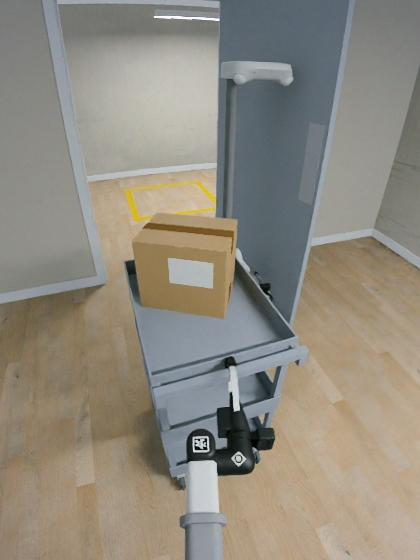

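Call:
move(
  r2={"base":{"translate_m":-0.15,"strafe_m":-0.14},"pace":"slow"},
  blocking=false,
  cameras=[],
)

Call:
wait(
  seconds=5,
  cameras=["r2_head_camera"],
)

Scene clock: 1024.47 s.
move: r2 moving
r1: as last shown
r1.base_tilt: forward=-1.6 right=+1.2
r1.lidar_m: 5.02 0.33 0.25 - 0.25 0.25 0.52 1.22 1.18 2.77 0.49 0.43
r1.motor_effort: lift_m=+20(20) arm_m=+5(5) wheel_0=-5(5) wheel_1=+3(4) wheel_2=+0(0)
r1.servo_current: wrist_yaw_rad=59(72) wrist_pitch_rad=39(46) wrist_roll_rad=39(59) gripper_m=46(46)
r1.wrist_depth_mm: - 137 - 544 297 194 - / - 138 - 544 301 195 - / 113 138 229 559 300 196 162 / 132 148 - 564 304 198 - / 1863 - - 564 306 197 163 / 1182 1182 193 798 191 196 163 / 842 759 750 143 286 178 -
r2.base_odometry: x=-0.609 y=-2.024 heading=-2.400
r2.turned_by_wheels: +0.001
r2.turned_by_imu: +0.001
r2.base_tilt: forward=-0.7 right=+0.1
r2.lidar_m: 0.55 2.30 2.34 1.96 1.98 2.30 3.45 3.43 3.25 2.77 2.77 0.67
r2.base_status: translate_m moving; strafe_m moving
r2.joint_positions: lift_m=+0.682 arm_m=+0.200 wrist_yaw_rad=-0.003 wrist_pitch_rad=+0.002 wrist_roll_rad=+1.569 gripper_m=-0.019
r2.joint_status: not commanded
r2.measured_speeds: translate_m=-0.037 strafe_m=-0.034 rotate_rad=+0.000 lift_m=+0.000 arm_m=+0.000 wrist_yaw_rad=+0.000 wrist_pitch_rad=+0.000 wrist_roll_rad=+0.000
r2.motor_effort: lift_m=+16(17) arm_m=+5(5) wheel_0=+6(7) wheel_1=-7(9) wheel_2=+9(9)
r2.servo_current: wrist_yaw_rad=59(59) wrist_pitch_rad=33(46) wrist_roll_rad=46(52) gripper_m=78(91)
r2.hand_pose: x=+0.6590 y=-0.0883 z=+0.8597 quat_wxyz=(+0.708, +0.706, +0.000, -0.002) (m; r2's base frame)
r2.wrist_depth_mm: - - - 276 289 296 297 / - - - 208 272 1182 1118 / - 1229 - 198 259 1182 - / - - 634 190 249 842 - / - 1863 473 182 239 842 - / - 1921 187 174 180 - - / - 517 512 - 220 - -
pictures: none
No camera images: "cameras" was empty.

Scene clock: 1027.27 s.
earlier move: r2 done
r1.base_odometry: x=-1.446 y=+1.558 heading=+2.942
r1.turned_by_wheels: +0.000
r1.turned_by_imu: +0.000
r1.base_tilt: forward=-1.6 right=+1.2
r1.lidar_m: 1.00 0.34 0.25 - 0.25 0.25 0.54 1.22 1.18 2.77 0.67 0.57
r1.base_status: not commanded
r1.joint_positions: lift_m=+0.127 arm_m=+0.000 wrist_yaw_rad=+3.092 wrist_pitch_rad=+0.002 wrist_roll_rad=+0.000 gripper_m=+0.056
r1.joint_status: not commanded
r1.measured_speeds: all 0
r1.motor_effort: lift_m=+20(20) arm_m=+5(5) wheel_0=-4(5) wheel_1=+3(4) wheel_2=+0(0)
r1.servo_current: wrist_yaw_rad=59(72) wrist_pitch_rad=39(52) wrist_roll_rad=59(65) gripper_m=52(52)
r1.hand_pose: x=-0.1129 y=+0.1016 z=+0.3046 quat_wxyz=(+0.025, -0.001, +0.000, +1.000) (m; r1's base frame)
r1.wrist_depth_mm: - 137 - 549 298 194 - / - 138 - 549 301 195 - / 113 138 229 554 303 196 162 / 132 148 - 569 304 197 - / 1983 - - 564 306 197 163 / 1182 1205 194 798 191 197 163 / 842 750 750 143 283 178 -
r2.base_odometry: x=-0.594 y=-1.832 heading=-2.400
r2.turned_by_wheels: +0.000
r2.turned_by_imu: +0.001
r2.base_tilt: forward=-0.6 right=+0.1
r2.lidar_m: 0.54 0.72 2.46 2.09 2.06 2.39 3.32 3.30 3.15 2.66 2.68 0.68
r2.base_status: done
r2.joint_positions: lift_m=+0.682 arm_m=+0.200 wrist_yaw_rad=+0.005 wrist_pitch_rad=+0.002 wrist_roll_rad=+1.569 gripper_m=-0.019
r2.joint_status: not commanded
r2.measured_speeds: all 0
r2.motor_effort: lift_m=+16(17) arm_m=+5(5) wheel_0=+2(13) wheel_1=-6(9) wheel_2=+8(14)
r2.servo_current: wrist_yaw_rad=59(59) wrist_pitch_rad=46(46) wrist_roll_rad=59(59) gripper_m=78(91)
r2.hand_pose: x=+0.6597 y=-0.0860 z=+0.8597 quat_wxyz=(+0.708, +0.706, +0.002, +0.001) (m; r2's base frame)
r2.wrist_depth_mm: - - - 277 - 1576 1118 / - - - 294 310 334 415 / - - - 213 281 1255 504 / - - - 202 263 1281 - / - - 539 188 245 842 - / - - 189 173 179 - - / - 477 469 - 218 - -
wait: 2.80 of 5 s (r2 has come to rest)
pictures: r2_head_camera
Images, in order (width x height): r2_head_camera 420x560.

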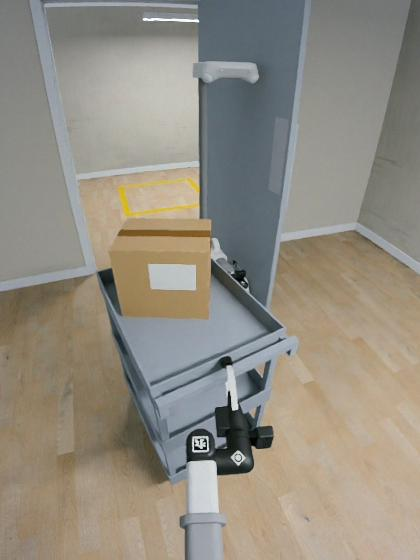

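Call:
move(
  r2={"base":{"translate_m":0.25,"strafe_m":0.085},"pace":"slow"},
  blocking=false,
  cameras=[],
)

Call:
wait(
  seconds=6,
  cameras=["r2_head_camera","r1_head_camera"],
)

Scene clock: 1034.77 s.
move: r2 moving
r1: as last shown
r1.base_tilt: forward=-1.6 right=+1.3
r1.lidar_m: 1.02 0.35 0.25 - 0.25 0.25 0.54 1.21 1.18 2.75 0.71 0.55
r1.motor_effort: lift_m=+20(20) arm_m=+5(5) wheel_0=-4(4) wheel_1=+3(4) wheel_2=+0(0)
r1.servo_current: wrist_yaw_rad=59(65) wrist_pitch_rad=46(52) wrist_roll_rad=46(65) gripper_m=39(46)
r1.wrist_depth_mm: - 137 - 544 300 194 - / - 138 - 549 301 195 - / 113 138 229 559 304 196 162 / 132 148 - 564 304 197 - / 1921 - - 574 304 197 163 / 1182 1229 194 809 191 198 163 / 842 768 759 143 285 178 -
r2.base_odometry: x=-0.600 y=-1.843 heading=-2.401
r2.turned_by_wheels: +0.000
r2.turned_by_imu: +0.000
r2.base_tilt: forward=-0.7 right=+0.1
r2.lidar_m: 0.51 0.69 2.47 2.10 2.04 2.38 3.31 3.30 3.13 2.67 2.66 0.66
r2.base_status: translate_m moving; strafe_m moving
r2.joint_positions: lift_m=+0.682 arm_m=+0.200 wrist_yaw_rad=-0.001 wrist_pitch_rad=+0.002 wrist_roll_rad=+1.569 gripper_m=-0.019
r2.joint_status: not commanded
r2.measured_speeds: translate_m=+0.051 strafe_m=+0.016 rotate_rad=-0.005 lift_m=+0.000 arm_m=+0.000 wrist_yaw_rad=-0.013 wrist_pitch_rad=+0.000 wrist_roll_rad=+0.000
r2.motor_effort: lift_m=+16(16) arm_m=+5(5) wheel_0=+5(6) wheel_1=+7(9) wheel_2=-12(14)
r2.servo_current: wrist_yaw_rad=46(59) wrist_pitch_rad=39(46) wrist_roll_rad=46(52) gripper_m=78(85)
r2.hand_pose: x=+0.6591 y=-0.0878 z=+0.8597 quat_wxyz=(+0.708, +0.706, +0.000, -0.001) (m; r2's base frame)
r2.wrist_depth_mm: - - - 278 - 1618 1118 / - - - 240 324 334 347 / - - - 220 290 1308 496 / - 1499 - 202 263 1397 - / - - 585 188 245 831 - / - - 186 173 180 - - / - 466 469 - 216 - -
pictures: none
No camera images: "cameras" was empty.

Scene clock: 1038.13 s.
earlier move: r2 done
r1.base_odometry: x=-1.446 y=+1.558 heading=+2.942
r1.turned_by_wheels: +0.000
r1.turned_by_imu: +0.000
r1.base_tilt: forward=-1.6 right=+1.2
r1.lidar_m: 5.01 0.33 0.25 - 0.25 0.25 0.54 1.23 1.17 2.76 0.35 0.39
r1.base_status: not commanded
r1.joint_positions: lift_m=+0.127 arm_m=+0.000 wrist_yaw_rad=+3.092 wrist_pitch_rad=+0.002 wrist_roll_rad=+0.000 gripper_m=+0.056
r1.joint_status: not commanded
r1.measured_speeds: all 0
r1.motor_effort: lift_m=+20(20) arm_m=+5(5) wheel_0=-4(5) wheel_1=+3(4) wheel_2=+0(0)
r1.servo_current: wrist_yaw_rad=46(72) wrist_pitch_rad=39(52) wrist_roll_rad=59(85) gripper_m=33(46)
r1.hand_pose: x=-0.1129 y=+0.1016 z=+0.3046 quat_wxyz=(+0.025, -0.001, +0.000, +1.000) (m; r1's base frame)
r1.wrist_depth_mm: - 137 - 544 297 194 - / - 138 - 554 301 195 - / 113 138 229 559 304 196 162 / 132 148 - 559 306 196 - / 1983 - - 569 306 197 163 / 1205 1205 195 809 191 197 163 / 854 750 759 143 285 178 -
r2.base_odometry: x=-0.721 y=-2.063 heading=-2.401
r2.turned_by_wheels: +0.000
r2.turned_by_imu: -0.001
r2.base_tilt: forward=-0.7 right=+0.1
r2.lidar_m: 0.52 0.78 2.43 2.07 2.07 2.37 3.56 3.57 3.16 2.69 2.68 0.67
r2.base_status: done
r2.joint_positions: lift_m=+0.682 arm_m=+0.200 wrist_yaw_rad=-0.005 wrist_pitch_rad=+0.002 wrist_roll_rad=+1.569 gripper_m=-0.019
r2.joint_status: not commanded
r2.measured_speeds: all 0
r2.motor_effort: lift_m=+16(17) arm_m=+4(5) wheel_0=+1(6) wheel_1=+3(9) wheel_2=-9(16)
r2.servo_current: wrist_yaw_rad=39(65) wrist_pitch_rad=39(46) wrist_roll_rad=52(59) gripper_m=78(85)
r2.hand_pose: x=+0.6588 y=-0.0888 z=+0.8597 quat_wxyz=(+0.708, +0.706, -0.001, -0.002) (m; r2's base frame)
r2.wrist_depth_mm: - - - 279 324 1366 1060 / - - 1098 229 301 340 407 / 1921 - - 212 276 1078 - / 1921 1255 - 198 258 732 - / - - 492 186 243 842 - / - - 187 173 180 788 - / - - 480 - 217 - -
wait: 3.37 of 6 s (r2 has come to rest)
pictures: r1_head_camera, r2_head_camera
Images, in order (width x height): r1_head_camera 420x560, r2_head_camera 420x560.

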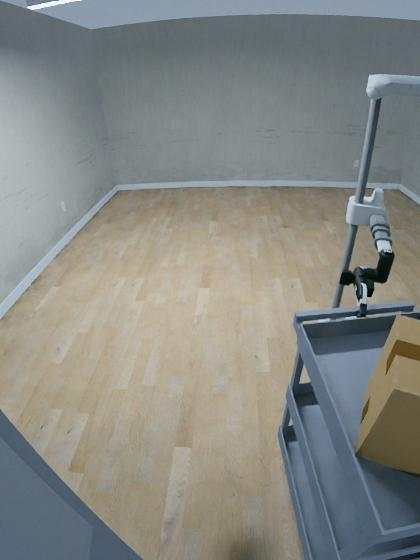

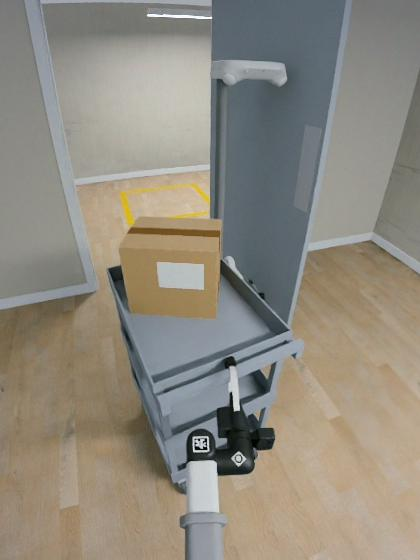

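Call:
move(
  blocking=false,
  cameras=["r2_head_camera","r1_head_camera"],
)

Scene clock: 1053.30 s.
r1.base_odometry: x=-1.446 y=+1.558 heading=+2.942
r1.turned_by_wheels: +0.000
r1.turned_by_imu: +0.000
r1.base_tilt: forward=-1.6 right=+1.3
r1.lidar_m: 5.02 0.32 0.25 - 0.25 0.25 0.52 1.20 1.18 2.78 0.35 0.40
r1.base_status: not commanded
r1.joint_positions: lift_m=+0.127 arm_m=+0.000 wrist_yaw_rad=+3.092 wrist_pitch_rad=+0.002 wrist_roll_rad=+0.000 gripper_m=+0.056
r1.joint_status: not commanded
r1.measured_speeds: all 0
r1.motor_effort: lift_m=+20(20) arm_m=+5(5) wheel_0=-4(5) wheel_1=+3(4) wheel_2=+0(0)
r1.servo_current: wrist_yaw_rad=33(72) wrist_pitch_rad=39(52) wrist_roll_rad=39(85) gripper_m=46(46)
r1.hand_pose: x=-0.1129 y=+0.1016 z=+0.3046 quat_wxyz=(+0.025, -0.001, +0.000, +1.000) (m; r1's base frame)
r1.wrist_depth_mm: - 137 - 549 297 195 - / - 138 - 549 301 195 - / 113 138 229 549 303 196 162 / 132 148 - 559 304 197 - / 1921 - - 574 306 197 163 / 1160 1182 194 798 191 197 163 / 842 759 759 143 283 178 -
r2.base_odometry: x=-0.721 y=-2.063 heading=-2.401
r2.turned_by_wheels: +0.000
r2.turned_by_imu: +0.000
r2.base_tilt: forward=-0.7 right=+0.1
r2.lidar_m: 0.52 0.84 2.45 2.06 2.03 2.39 3.58 3.58 3.16 2.70 2.69 0.69
r2.base_status: done
r2.joint_positions: lift_m=+0.682 arm_m=+0.200 wrist_yaw_rad=-0.005 wrist_pitch_rad=+0.002 wrist_roll_rad=+1.569 gripper_m=-0.019
r2.joint_status: not commanded
r2.measured_speeds: all 0
r2.motor_effort: lift_m=+16(17) arm_m=+4(5) wheel_0=+1(6) wheel_1=+4(9) wheel_2=-8(16)
r2.servo_current: wrist_yaw_rad=33(65) wrist_pitch_rad=39(46) wrist_roll_rad=46(59) gripper_m=78(85)
r2.hand_pose: x=+0.6588 y=-0.0888 z=+0.8597 quat_wxyz=(+0.708, +0.706, -0.001, -0.002) (m; r2's base frame)
r2.wrist_depth_mm: - - - 278 324 1397 1060 / - - 1118 228 301 338 410 / 1921 - - 213 277 1042 - / 1921 1255 - 198 259 732 - / - - 500 186 242 831 - / - - 187 173 180 778 - / - - 480 - 218 - -
pictures: r1_head_camera, r2_head_camera
Images, in order (width x height): r1_head_camera 420x560, r2_head_camera 420x560.

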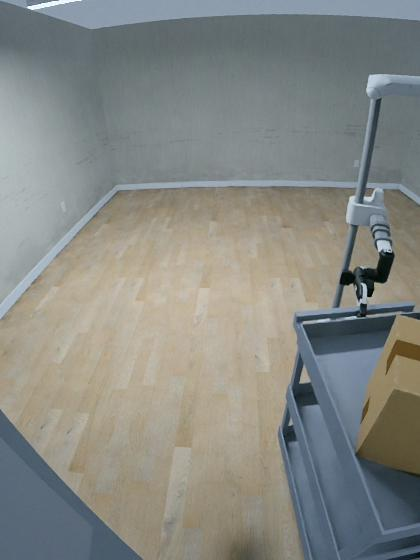

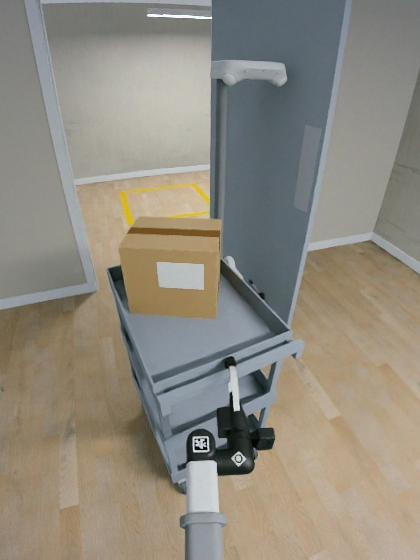

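Call:
move(
  blocking=false,
  cameras=[],
  r2={"base":{"translate_m":0.25,"strafe_m":0.06},"pace":"slow"},
)

Call:
wait(
  seconds=5,
  cameras=["r2_head_camera","r1_head_camera"],
)

Scene clock: 1058.40 s.
move: r2 moving
r1: as last shown
r1.lidar_m: 5.02 0.31 0.25 - 0.25 0.25 0.52 1.23 1.18 2.73 0.34 0.40
r1.servo_current: wrist_yaw_rad=46(59) wrist_pitch_rad=46(46) wrist_roll_rad=46(59) gripper_m=39(46)
r1.wrist_depth_mm: - 138 - 549 298 193 - / - 138 - 549 301 195 - / 113 138 229 559 303 196 162 / 132 148 - 559 303 197 - / 1921 - - 569 304 197 163 / 1182 1182 193 798 190 197 163 / 842 750 759 143 283 179 -
r2.base_odometry: x=-0.728 y=-2.074 heading=-2.401
r2.turned_by_wheels: +0.000
r2.turned_by_imu: +0.000
r2.base_tilt: forward=-0.7 right=+0.1
r2.lidar_m: 0.55 0.82 2.43 2.07 2.07 2.40 3.58 3.53 3.16 2.69 2.69 0.66
r2.base_status: translate_m moving; strafe_m moving
r2.joint_positions: lift_m=+0.682 arm_m=+0.200 wrist_yaw_rad=-0.005 wrist_pitch_rad=+0.002 wrist_roll_rad=+1.569 gripper_m=-0.019
r2.joint_status: not commanded
r2.measured_speeds: translate_m=+0.048 strafe_m=+0.013 rotate_rad=-0.002 lift_m=+0.000 arm_m=+0.000 wrist_yaw_rad=+0.000 wrist_pitch_rad=+0.000 wrist_roll_rad=+0.000
r2.motor_effort: lift_m=+16(16) arm_m=+5(5) wheel_0=+4(5) wheel_1=+5(8) wheel_2=-12(15)
r2.servo_current: wrist_yaw_rad=52(59) wrist_pitch_rad=46(46) wrist_roll_rad=59(65) gripper_m=78(85)
r2.hand_pose: x=+0.6588 y=-0.0888 z=+0.8597 quat_wxyz=(+0.708, +0.706, -0.001, -0.002) (m; r2's base frame)
r2.wrist_depth_mm: - - - 281 324 1366 1060 / - - 1118 229 300 340 407 / 1397 - - 213 276 1060 - / 1921 1255 - 198 257 715 - / - - 492 186 243 842 - / - - 187 173 181 768 - / - - 480 - 218 - -
pictures: none
No camera images: "cameras" was empty.

Scene clock: 1061.73 s.
earlier move: r2 done
r1.base_odometry: x=-1.446 y=+1.558 heading=+2.942
r1.turned_by_wheels: +0.000
r1.turned_by_imu: +0.000
r1.base_tilt: forward=-1.6 right=+1.3
r1.lidar_m: 4.99 0.32 0.25 - 0.25 0.26 0.52 1.21 1.16 0.25 0.25 0.31
r1.base_status: not commanded
r1.joint_positions: lift_m=+0.127 arm_m=+0.000 wrist_yaw_rad=+3.092 wrist_pitch_rad=+0.002 wrist_roll_rad=+0.000 gripper_m=+0.056
r1.joint_status: not commanded
r1.measured_speeds: all 0
r1.motor_effort: lift_m=+20(20) arm_m=+5(5) wheel_0=-4(5) wheel_1=+3(4) wheel_2=+0(0)
r1.servo_current: wrist_yaw_rad=52(72) wrist_pitch_rad=46(52) wrist_roll_rad=46(65) gripper_m=39(46)
r1.hand_pose: x=-0.1129 y=+0.1016 z=+0.3046 quat_wxyz=(+0.025, -0.001, +0.000, +1.000) (m; r1's base frame)
r1.wrist_depth_mm: - 137 - 549 298 193 - / - 138 - 554 303 195 - / 113 138 229 559 303 196 161 / 132 148 - 564 304 196 - / 1983 - - 569 304 198 163 / 1182 1182 194 788 191 197 163 / 842 759 759 143 283 179 -
r2.base_odometry: x=-0.865 y=-2.276 heading=-2.401
r2.turned_by_wheels: +0.001
r2.turned_by_imu: +0.001
r2.base_tilt: forward=-0.7 right=+0.1
r2.lidar_m: 0.54 2.02 2.28 2.07 2.09 2.38 3.81 3.78 3.15 2.67 2.69 0.67
r2.base_status: done
r2.joint_positions: lift_m=+0.682 arm_m=+0.200 wrist_yaw_rad=-0.003 wrist_pitch_rad=+0.002 wrist_roll_rad=+1.569 gripper_m=-0.019
r2.joint_status: not commanded
r2.measured_speeds: all 0
r2.motor_effort: lift_m=+16(17) arm_m=+4(5) wheel_0=+5(11) wheel_1=+4(8) wheel_2=-7(15)
r2.servo_current: wrist_yaw_rad=46(65) wrist_pitch_rad=33(46) wrist_roll_rad=52(65) gripper_m=85(85)
r2.hand_pose: x=+0.6590 y=-0.0883 z=+0.8597 quat_wxyz=(+0.708, +0.706, +0.000, -0.002) (m; r2's base frame)
r2.wrist_depth_mm: - - - 225 297 303 304 / - - - 213 277 809 768 / - - - 202 264 931 - / 1661 - 960 192 252 820 - / 1708 - 473 183 242 842 - / - - 189 175 180 809 - / 1618 - 508 - 222 - -
wait: 3.33 of 5 s (r2 has come to rest)
pictures: r1_head_camera, r2_head_camera
Images, in order (width x height): r1_head_camera 420x560, r2_head_camera 420x560.

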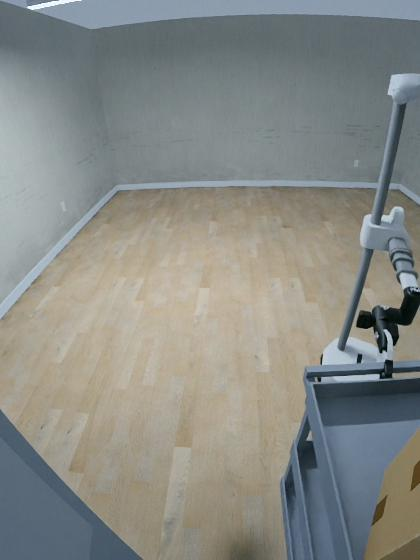

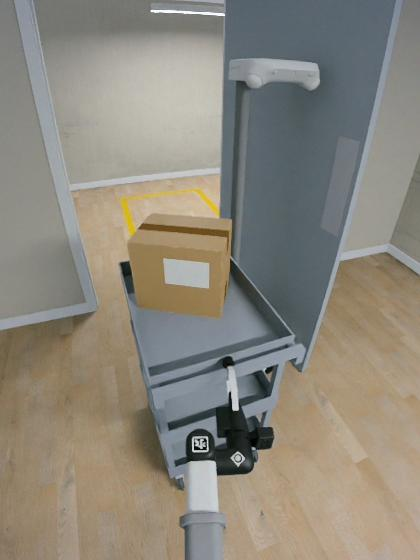

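Call:
move(
  blocking=false,
  cameras=[],
  r2={"base":{"translate_m":-0.2,"strafe_m":-0.13},"pace":"slow"},
)

Call:
wait(
  seconds=5,
  cameras=["r2_head_camera","r1_head_camera"],
)

Scene clock: 1069.90 s.
move: r2 moving
r1: as last shown
r1.lidar_m: 5.03 0.30 0.25 - 0.25 0.25 0.53 1.23 1.16 0.25 0.25 0.30
r1.motor_effort: lift_m=+20(20) arm_m=+5(5) wheel_0=-4(4) wheel_1=+3(4) wheel_2=+0(0)
r1.servo_current: wrist_yaw_rad=59(59) wrist_pitch_rad=39(46) wrist_roll_rad=59(59) gripper_m=52(52)
r1.wrist_depth_mm: - 137 - 544 300 194 - / - 138 - 549 301 196 - / 113 138 229 554 303 195 161 / 132 147 - 554 303 197 - / 1921 - - 569 306 197 163 / 1160 1205 194 798 191 197 163 / 842 750 759 143 285 178 -
r2.base_odometry: x=-0.862 y=-2.263 heading=-2.400
r2.turned_by_wheels: +0.001
r2.turned_by_imu: +0.001
r2.base_tilt: forward=-0.7 right=+0.0
r2.lidar_m: 0.53 1.01 2.32 2.07 2.09 2.38 3.79 3.77 3.13 2.66 2.66 0.65
r2.base_status: translate_m moving; strafe_m moving
r2.joint_positions: lift_m=+0.682 arm_m=+0.200 wrist_yaw_rad=+0.000 wrist_pitch_rad=+0.002 wrist_roll_rad=+1.569 gripper_m=-0.019
r2.joint_status: not commanded
r2.measured_speeds: translate_m=-0.047 strafe_m=-0.029 rotate_rad=-0.002 lift_m=+0.000 arm_m=+0.000 wrist_yaw_rad=+0.000 wrist_pitch_rad=+0.000 wrist_roll_rad=+0.000
r2.motor_effort: lift_m=+16(16) arm_m=+4(5) wheel_0=+6(8) wheel_1=-9(9) wheel_2=+12(13)
r2.servo_current: wrist_yaw_rad=46(59) wrist_pitch_rad=39(39) wrist_roll_rad=39(59) gripper_m=72(85)
r2.hand_pose: x=+0.6592 y=-0.0875 z=+0.8597 quat_wxyz=(+0.708, +0.706, +0.001, -0.001) (m; r2's base frame)
r2.wrist_depth_mm: - - - 223 294 300 301 / - - - 211 276 809 768 / - - - 201 263 960 - / 1661 - 668 191 252 842 - / 1661 - 473 183 240 831 - / - - 188 175 179 798 - / 1576 - 508 - 223 - -
pictures: none
No camera images: "cameras" was empty.

Scene clock: 1072.97 s.
earlier move: r2 done
r1.base_odometry: x=-1.446 y=+1.558 heading=+2.942
r1.turned_by_wheels: +0.000
r1.turned_by_imu: +0.000
r1.base_tilt: forward=-1.6 right=+1.3
r1.lidar_m: 0.69 0.30 0.25 - 0.25 0.26 0.55 1.22 1.18 2.77 0.29 0.33
r1.base_status: not commanded
r1.joint_positions: lift_m=+0.127 arm_m=+0.000 wrist_yaw_rad=+3.092 wrist_pitch_rad=+0.002 wrist_roll_rad=+0.000 gripper_m=+0.056
r1.joint_status: not commanded
r1.measured_speeds: all 0
r1.motor_effort: lift_m=+20(20) arm_m=+5(5) wheel_0=-3(4) wheel_1=+3(4) wheel_2=+0(0)
r1.servo_current: wrist_yaw_rad=59(65) wrist_pitch_rad=39(46) wrist_roll_rad=39(72) gripper_m=46(52)
r1.hand_pose: x=-0.1129 y=+0.1016 z=+0.3046 quat_wxyz=(+0.025, -0.001, +0.000, +1.000) (m; r1's base frame)
r1.wrist_depth_mm: - 138 - 539 298 193 - / - 138 - 549 301 195 - / 113 138 229 559 303 196 162 / 132 148 - 559 306 196 - / 1983 - - 574 306 197 163 / 1182 1205 193 798 191 198 163 / 842 750 759 143 285 178 -
r2.base_odometry: x=-0.805 y=-2.045 heading=-2.400
r2.turned_by_wheels: +0.000
r2.turned_by_imu: +0.001
r2.base_tilt: forward=-0.6 right=+0.1
r2.lidar_m: 0.50 0.75 2.54 2.13 2.13 2.47 3.60 3.58 3.08 2.60 2.61 0.67
r2.base_status: done
r2.joint_positions: lift_m=+0.682 arm_m=+0.200 wrist_yaw_rad=+0.003 wrist_pitch_rad=+0.002 wrist_roll_rad=+1.569 gripper_m=-0.019
r2.joint_status: not commanded
r2.measured_speeds: all 0
r2.motor_effort: lift_m=+16(17) arm_m=+4(5) wheel_0=+2(13) wheel_1=-4(9) wheel_2=+7(15)
r2.servo_current: wrist_yaw_rad=46(65) wrist_pitch_rad=39(52) wrist_roll_rad=46(59) gripper_m=85(91)
r2.hand_pose: x=+0.6595 y=-0.0866 z=+0.8597 quat_wxyz=(+0.708, +0.706, +0.002, +0.000) (m; r2's base frame)
r2.wrist_depth_mm: - - - 277 325 1366 1078 / - 1025 1042 231 304 338 336 / - - - 211 278 991 521 / - 1138 1182 200 259 - - / - - 508 187 244 831 - / - - 188 174 179 - - / - - 480 - 219 - -
wait: 3.07 of 5 s (r2 has come to rest)
pictures: r1_head_camera, r2_head_camera
Images, in order (width x height): r1_head_camera 420x560, r2_head_camera 420x560.

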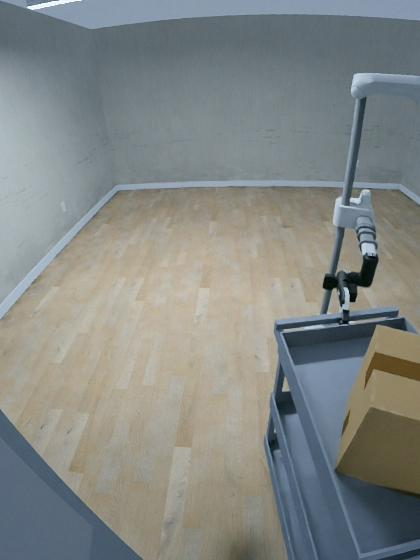

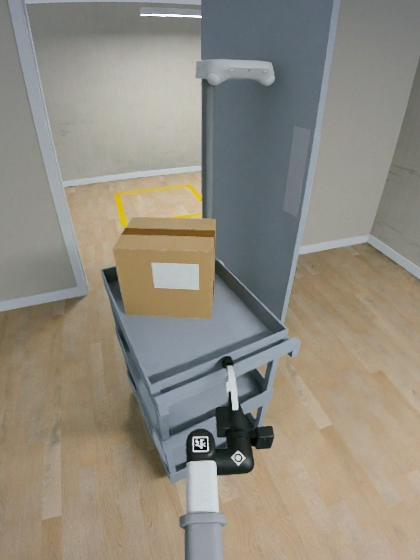

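Call:
move(
  blocking=false,
  cameras=[],
  r2={"base":{"translate_m":-0.35,"strafe_m":-0.18},"pace":"slow"},
)

Call:
wait(
  seconds=7,
  cameras=["r2_head_camera"],
)

Scene clock: 1080.33 s.
move: r2 moving
r1: as last shown
r1.lidar_m: 0.69 0.35 0.25 - 0.25 0.25 0.53 1.22 1.18 2.76 0.28 0.32
r1.motor_effort: lift_m=+20(20) arm_m=+5(5) wheel_0=-4(5) wheel_1=+3(4) wheel_2=+0(0)
r1.servo_current: wrist_yaw_rad=52(59) wrist_pitch_rad=46(52) wrist_roll_rad=39(52) gripper_m=39(46)
r1.wrist_depth_mm: - 137 - 544 297 193 - / - 138 - 559 300 196 - / 114 138 229 559 303 196 162 / 132 148 - 564 306 196 - / 1983 - - 564 304 197 163 / 1205 1229 193 798 191 198 163 / 842 741 750 143 285 178 -
r2.base_odometry: x=-0.801 y=-2.032 heading=-2.401
r2.turned_by_wheels: +0.000
r2.turned_by_imu: +0.000
r2.base_tilt: forward=-0.6 right=+0.0
r2.lidar_m: 0.51 0.73 2.54 2.14 2.17 2.49 3.57 3.56 3.09 2.61 2.59 0.68
r2.base_status: translate_m moving; strafe_m moving
r2.joint_positions: lift_m=+0.682 arm_m=+0.200 wrist_yaw_rad=+0.003 wrist_pitch_rad=+0.002 wrist_roll_rad=+1.569 gripper_m=-0.019
r2.joint_status: not commanded
r2.measured_speeds: translate_m=-0.049 strafe_m=-0.025 rotate_rad=+0.001 lift_m=+0.000 arm_m=+0.000 wrist_yaw_rad=+0.000 wrist_pitch_rad=+0.000 wrist_roll_rad=+0.000
r2.motor_effort: lift_m=+16(16) arm_m=+4(5) wheel_0=-6(6) wheel_1=-9(9) wheel_2=+11(13)
r2.servo_current: wrist_yaw_rad=59(59) wrist_pitch_rad=39(46) wrist_roll_rad=46(52) gripper_m=85(85)
r2.hand_pose: x=+0.6595 y=-0.0866 z=+0.8597 quat_wxyz=(+0.708, +0.706, +0.002, +0.000) (m; r2's base frame)
r2.wrist_depth_mm: - - - 276 324 1366 1060 / - - 1042 230 303 338 336 / - - - 210 277 991 - / 1060 1182 1182 200 258 732 - / - - 500 187 243 842 - / 1808 - 188 175 180 788 - / - - 484 - 218 - -
pictures: none
No camera images: "cameras" was empty.

Scene clock: 1084.93 s.
earlier move: r2 done
r1.base_odometry: x=-1.446 y=+1.558 heading=+2.942
r1.turned_by_wheels: +0.000
r1.turned_by_imu: +0.000
r1.base_tilt: forward=-1.6 right=+1.2
r1.lidar_m: 0.61 0.32 0.25 - 0.25 0.25 0.53 1.20 1.15 2.77 2.91 0.61
r1.base_status: not commanded
r1.joint_positions: lift_m=+0.127 arm_m=+0.000 wrist_yaw_rad=+3.092 wrist_pitch_rad=+0.002 wrist_roll_rad=+0.000 gripper_m=+0.056
r1.joint_status: not commanded
r1.measured_speeds: all 0
r1.motor_effort: lift_m=+20(20) arm_m=+5(5) wheel_0=-4(5) wheel_1=+3(4) wheel_2=+0(0)
r1.servo_current: wrist_yaw_rad=65(85) wrist_pitch_rad=39(52) wrist_roll_rad=65(65) gripper_m=39(46)
r1.hand_pose: x=-0.1129 y=+0.1016 z=+0.3046 quat_wxyz=(+0.025, -0.001, +0.000, +1.000) (m; r1's base frame)
r1.wrist_depth_mm: - 137 - 549 298 194 - / - 138 - 554 301 195 - / 113 138 229 559 303 196 162 / 131 148 - 559 304 196 - / 1983 - - 569 303 196 163 / 1205 1205 194 798 191 197 163 / 831 750 750 143 282 179 -
r2.base_odometry: x=-0.669 y=-1.677 heading=-2.401
r2.turned_by_wheels: +0.000
r2.turned_by_imu: -0.001
r2.base_tilt: forward=-0.7 right=+0.0
r2.lidar_m: 0.54 2.63 2.62 2.22 2.23 2.51 3.21 3.20 2.99 2.53 2.52 0.65
r2.base_status: done
r2.joint_positions: lift_m=+0.682 arm_m=+0.200 wrist_yaw_rad=+0.000 wrist_pitch_rad=+0.002 wrist_roll_rad=+1.569 gripper_m=-0.019
r2.joint_status: not commanded
r2.measured_speeds: all 0
r2.motor_effort: lift_m=+16(17) arm_m=+5(5) wheel_0=-7(12) wheel_1=-5(11) wheel_2=+4(13)
r2.servo_current: wrist_yaw_rad=46(65) wrist_pitch_rad=46(46) wrist_roll_rad=46(65) gripper_m=78(91)
r2.hand_pose: x=+0.6592 y=-0.0875 z=+0.8597 quat_wxyz=(+0.708, +0.706, +0.001, -0.001) (m; r2's base frame)
r2.wrist_depth_mm: - - - 277 283 307 306 / - - - 206 270 1661 1182 / - - - 198 259 1618 - / - - 544 187 248 842 - / - 1366 473 182 240 831 - / - - 187 175 177 798 - / - - 517 - 224 - -
wait: 4.60 of 7 s (r2 has come to rest)
pictures: r2_head_camera
Images, in order (width x height): r2_head_camera 420x560.

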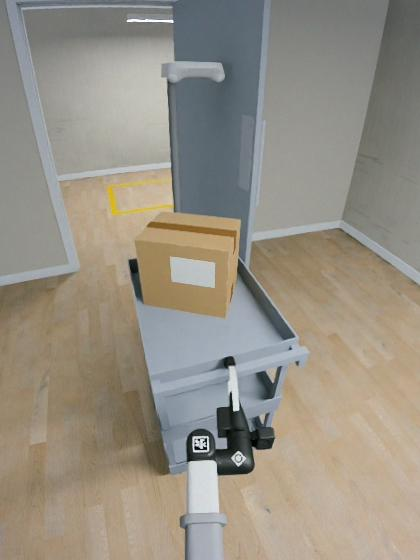

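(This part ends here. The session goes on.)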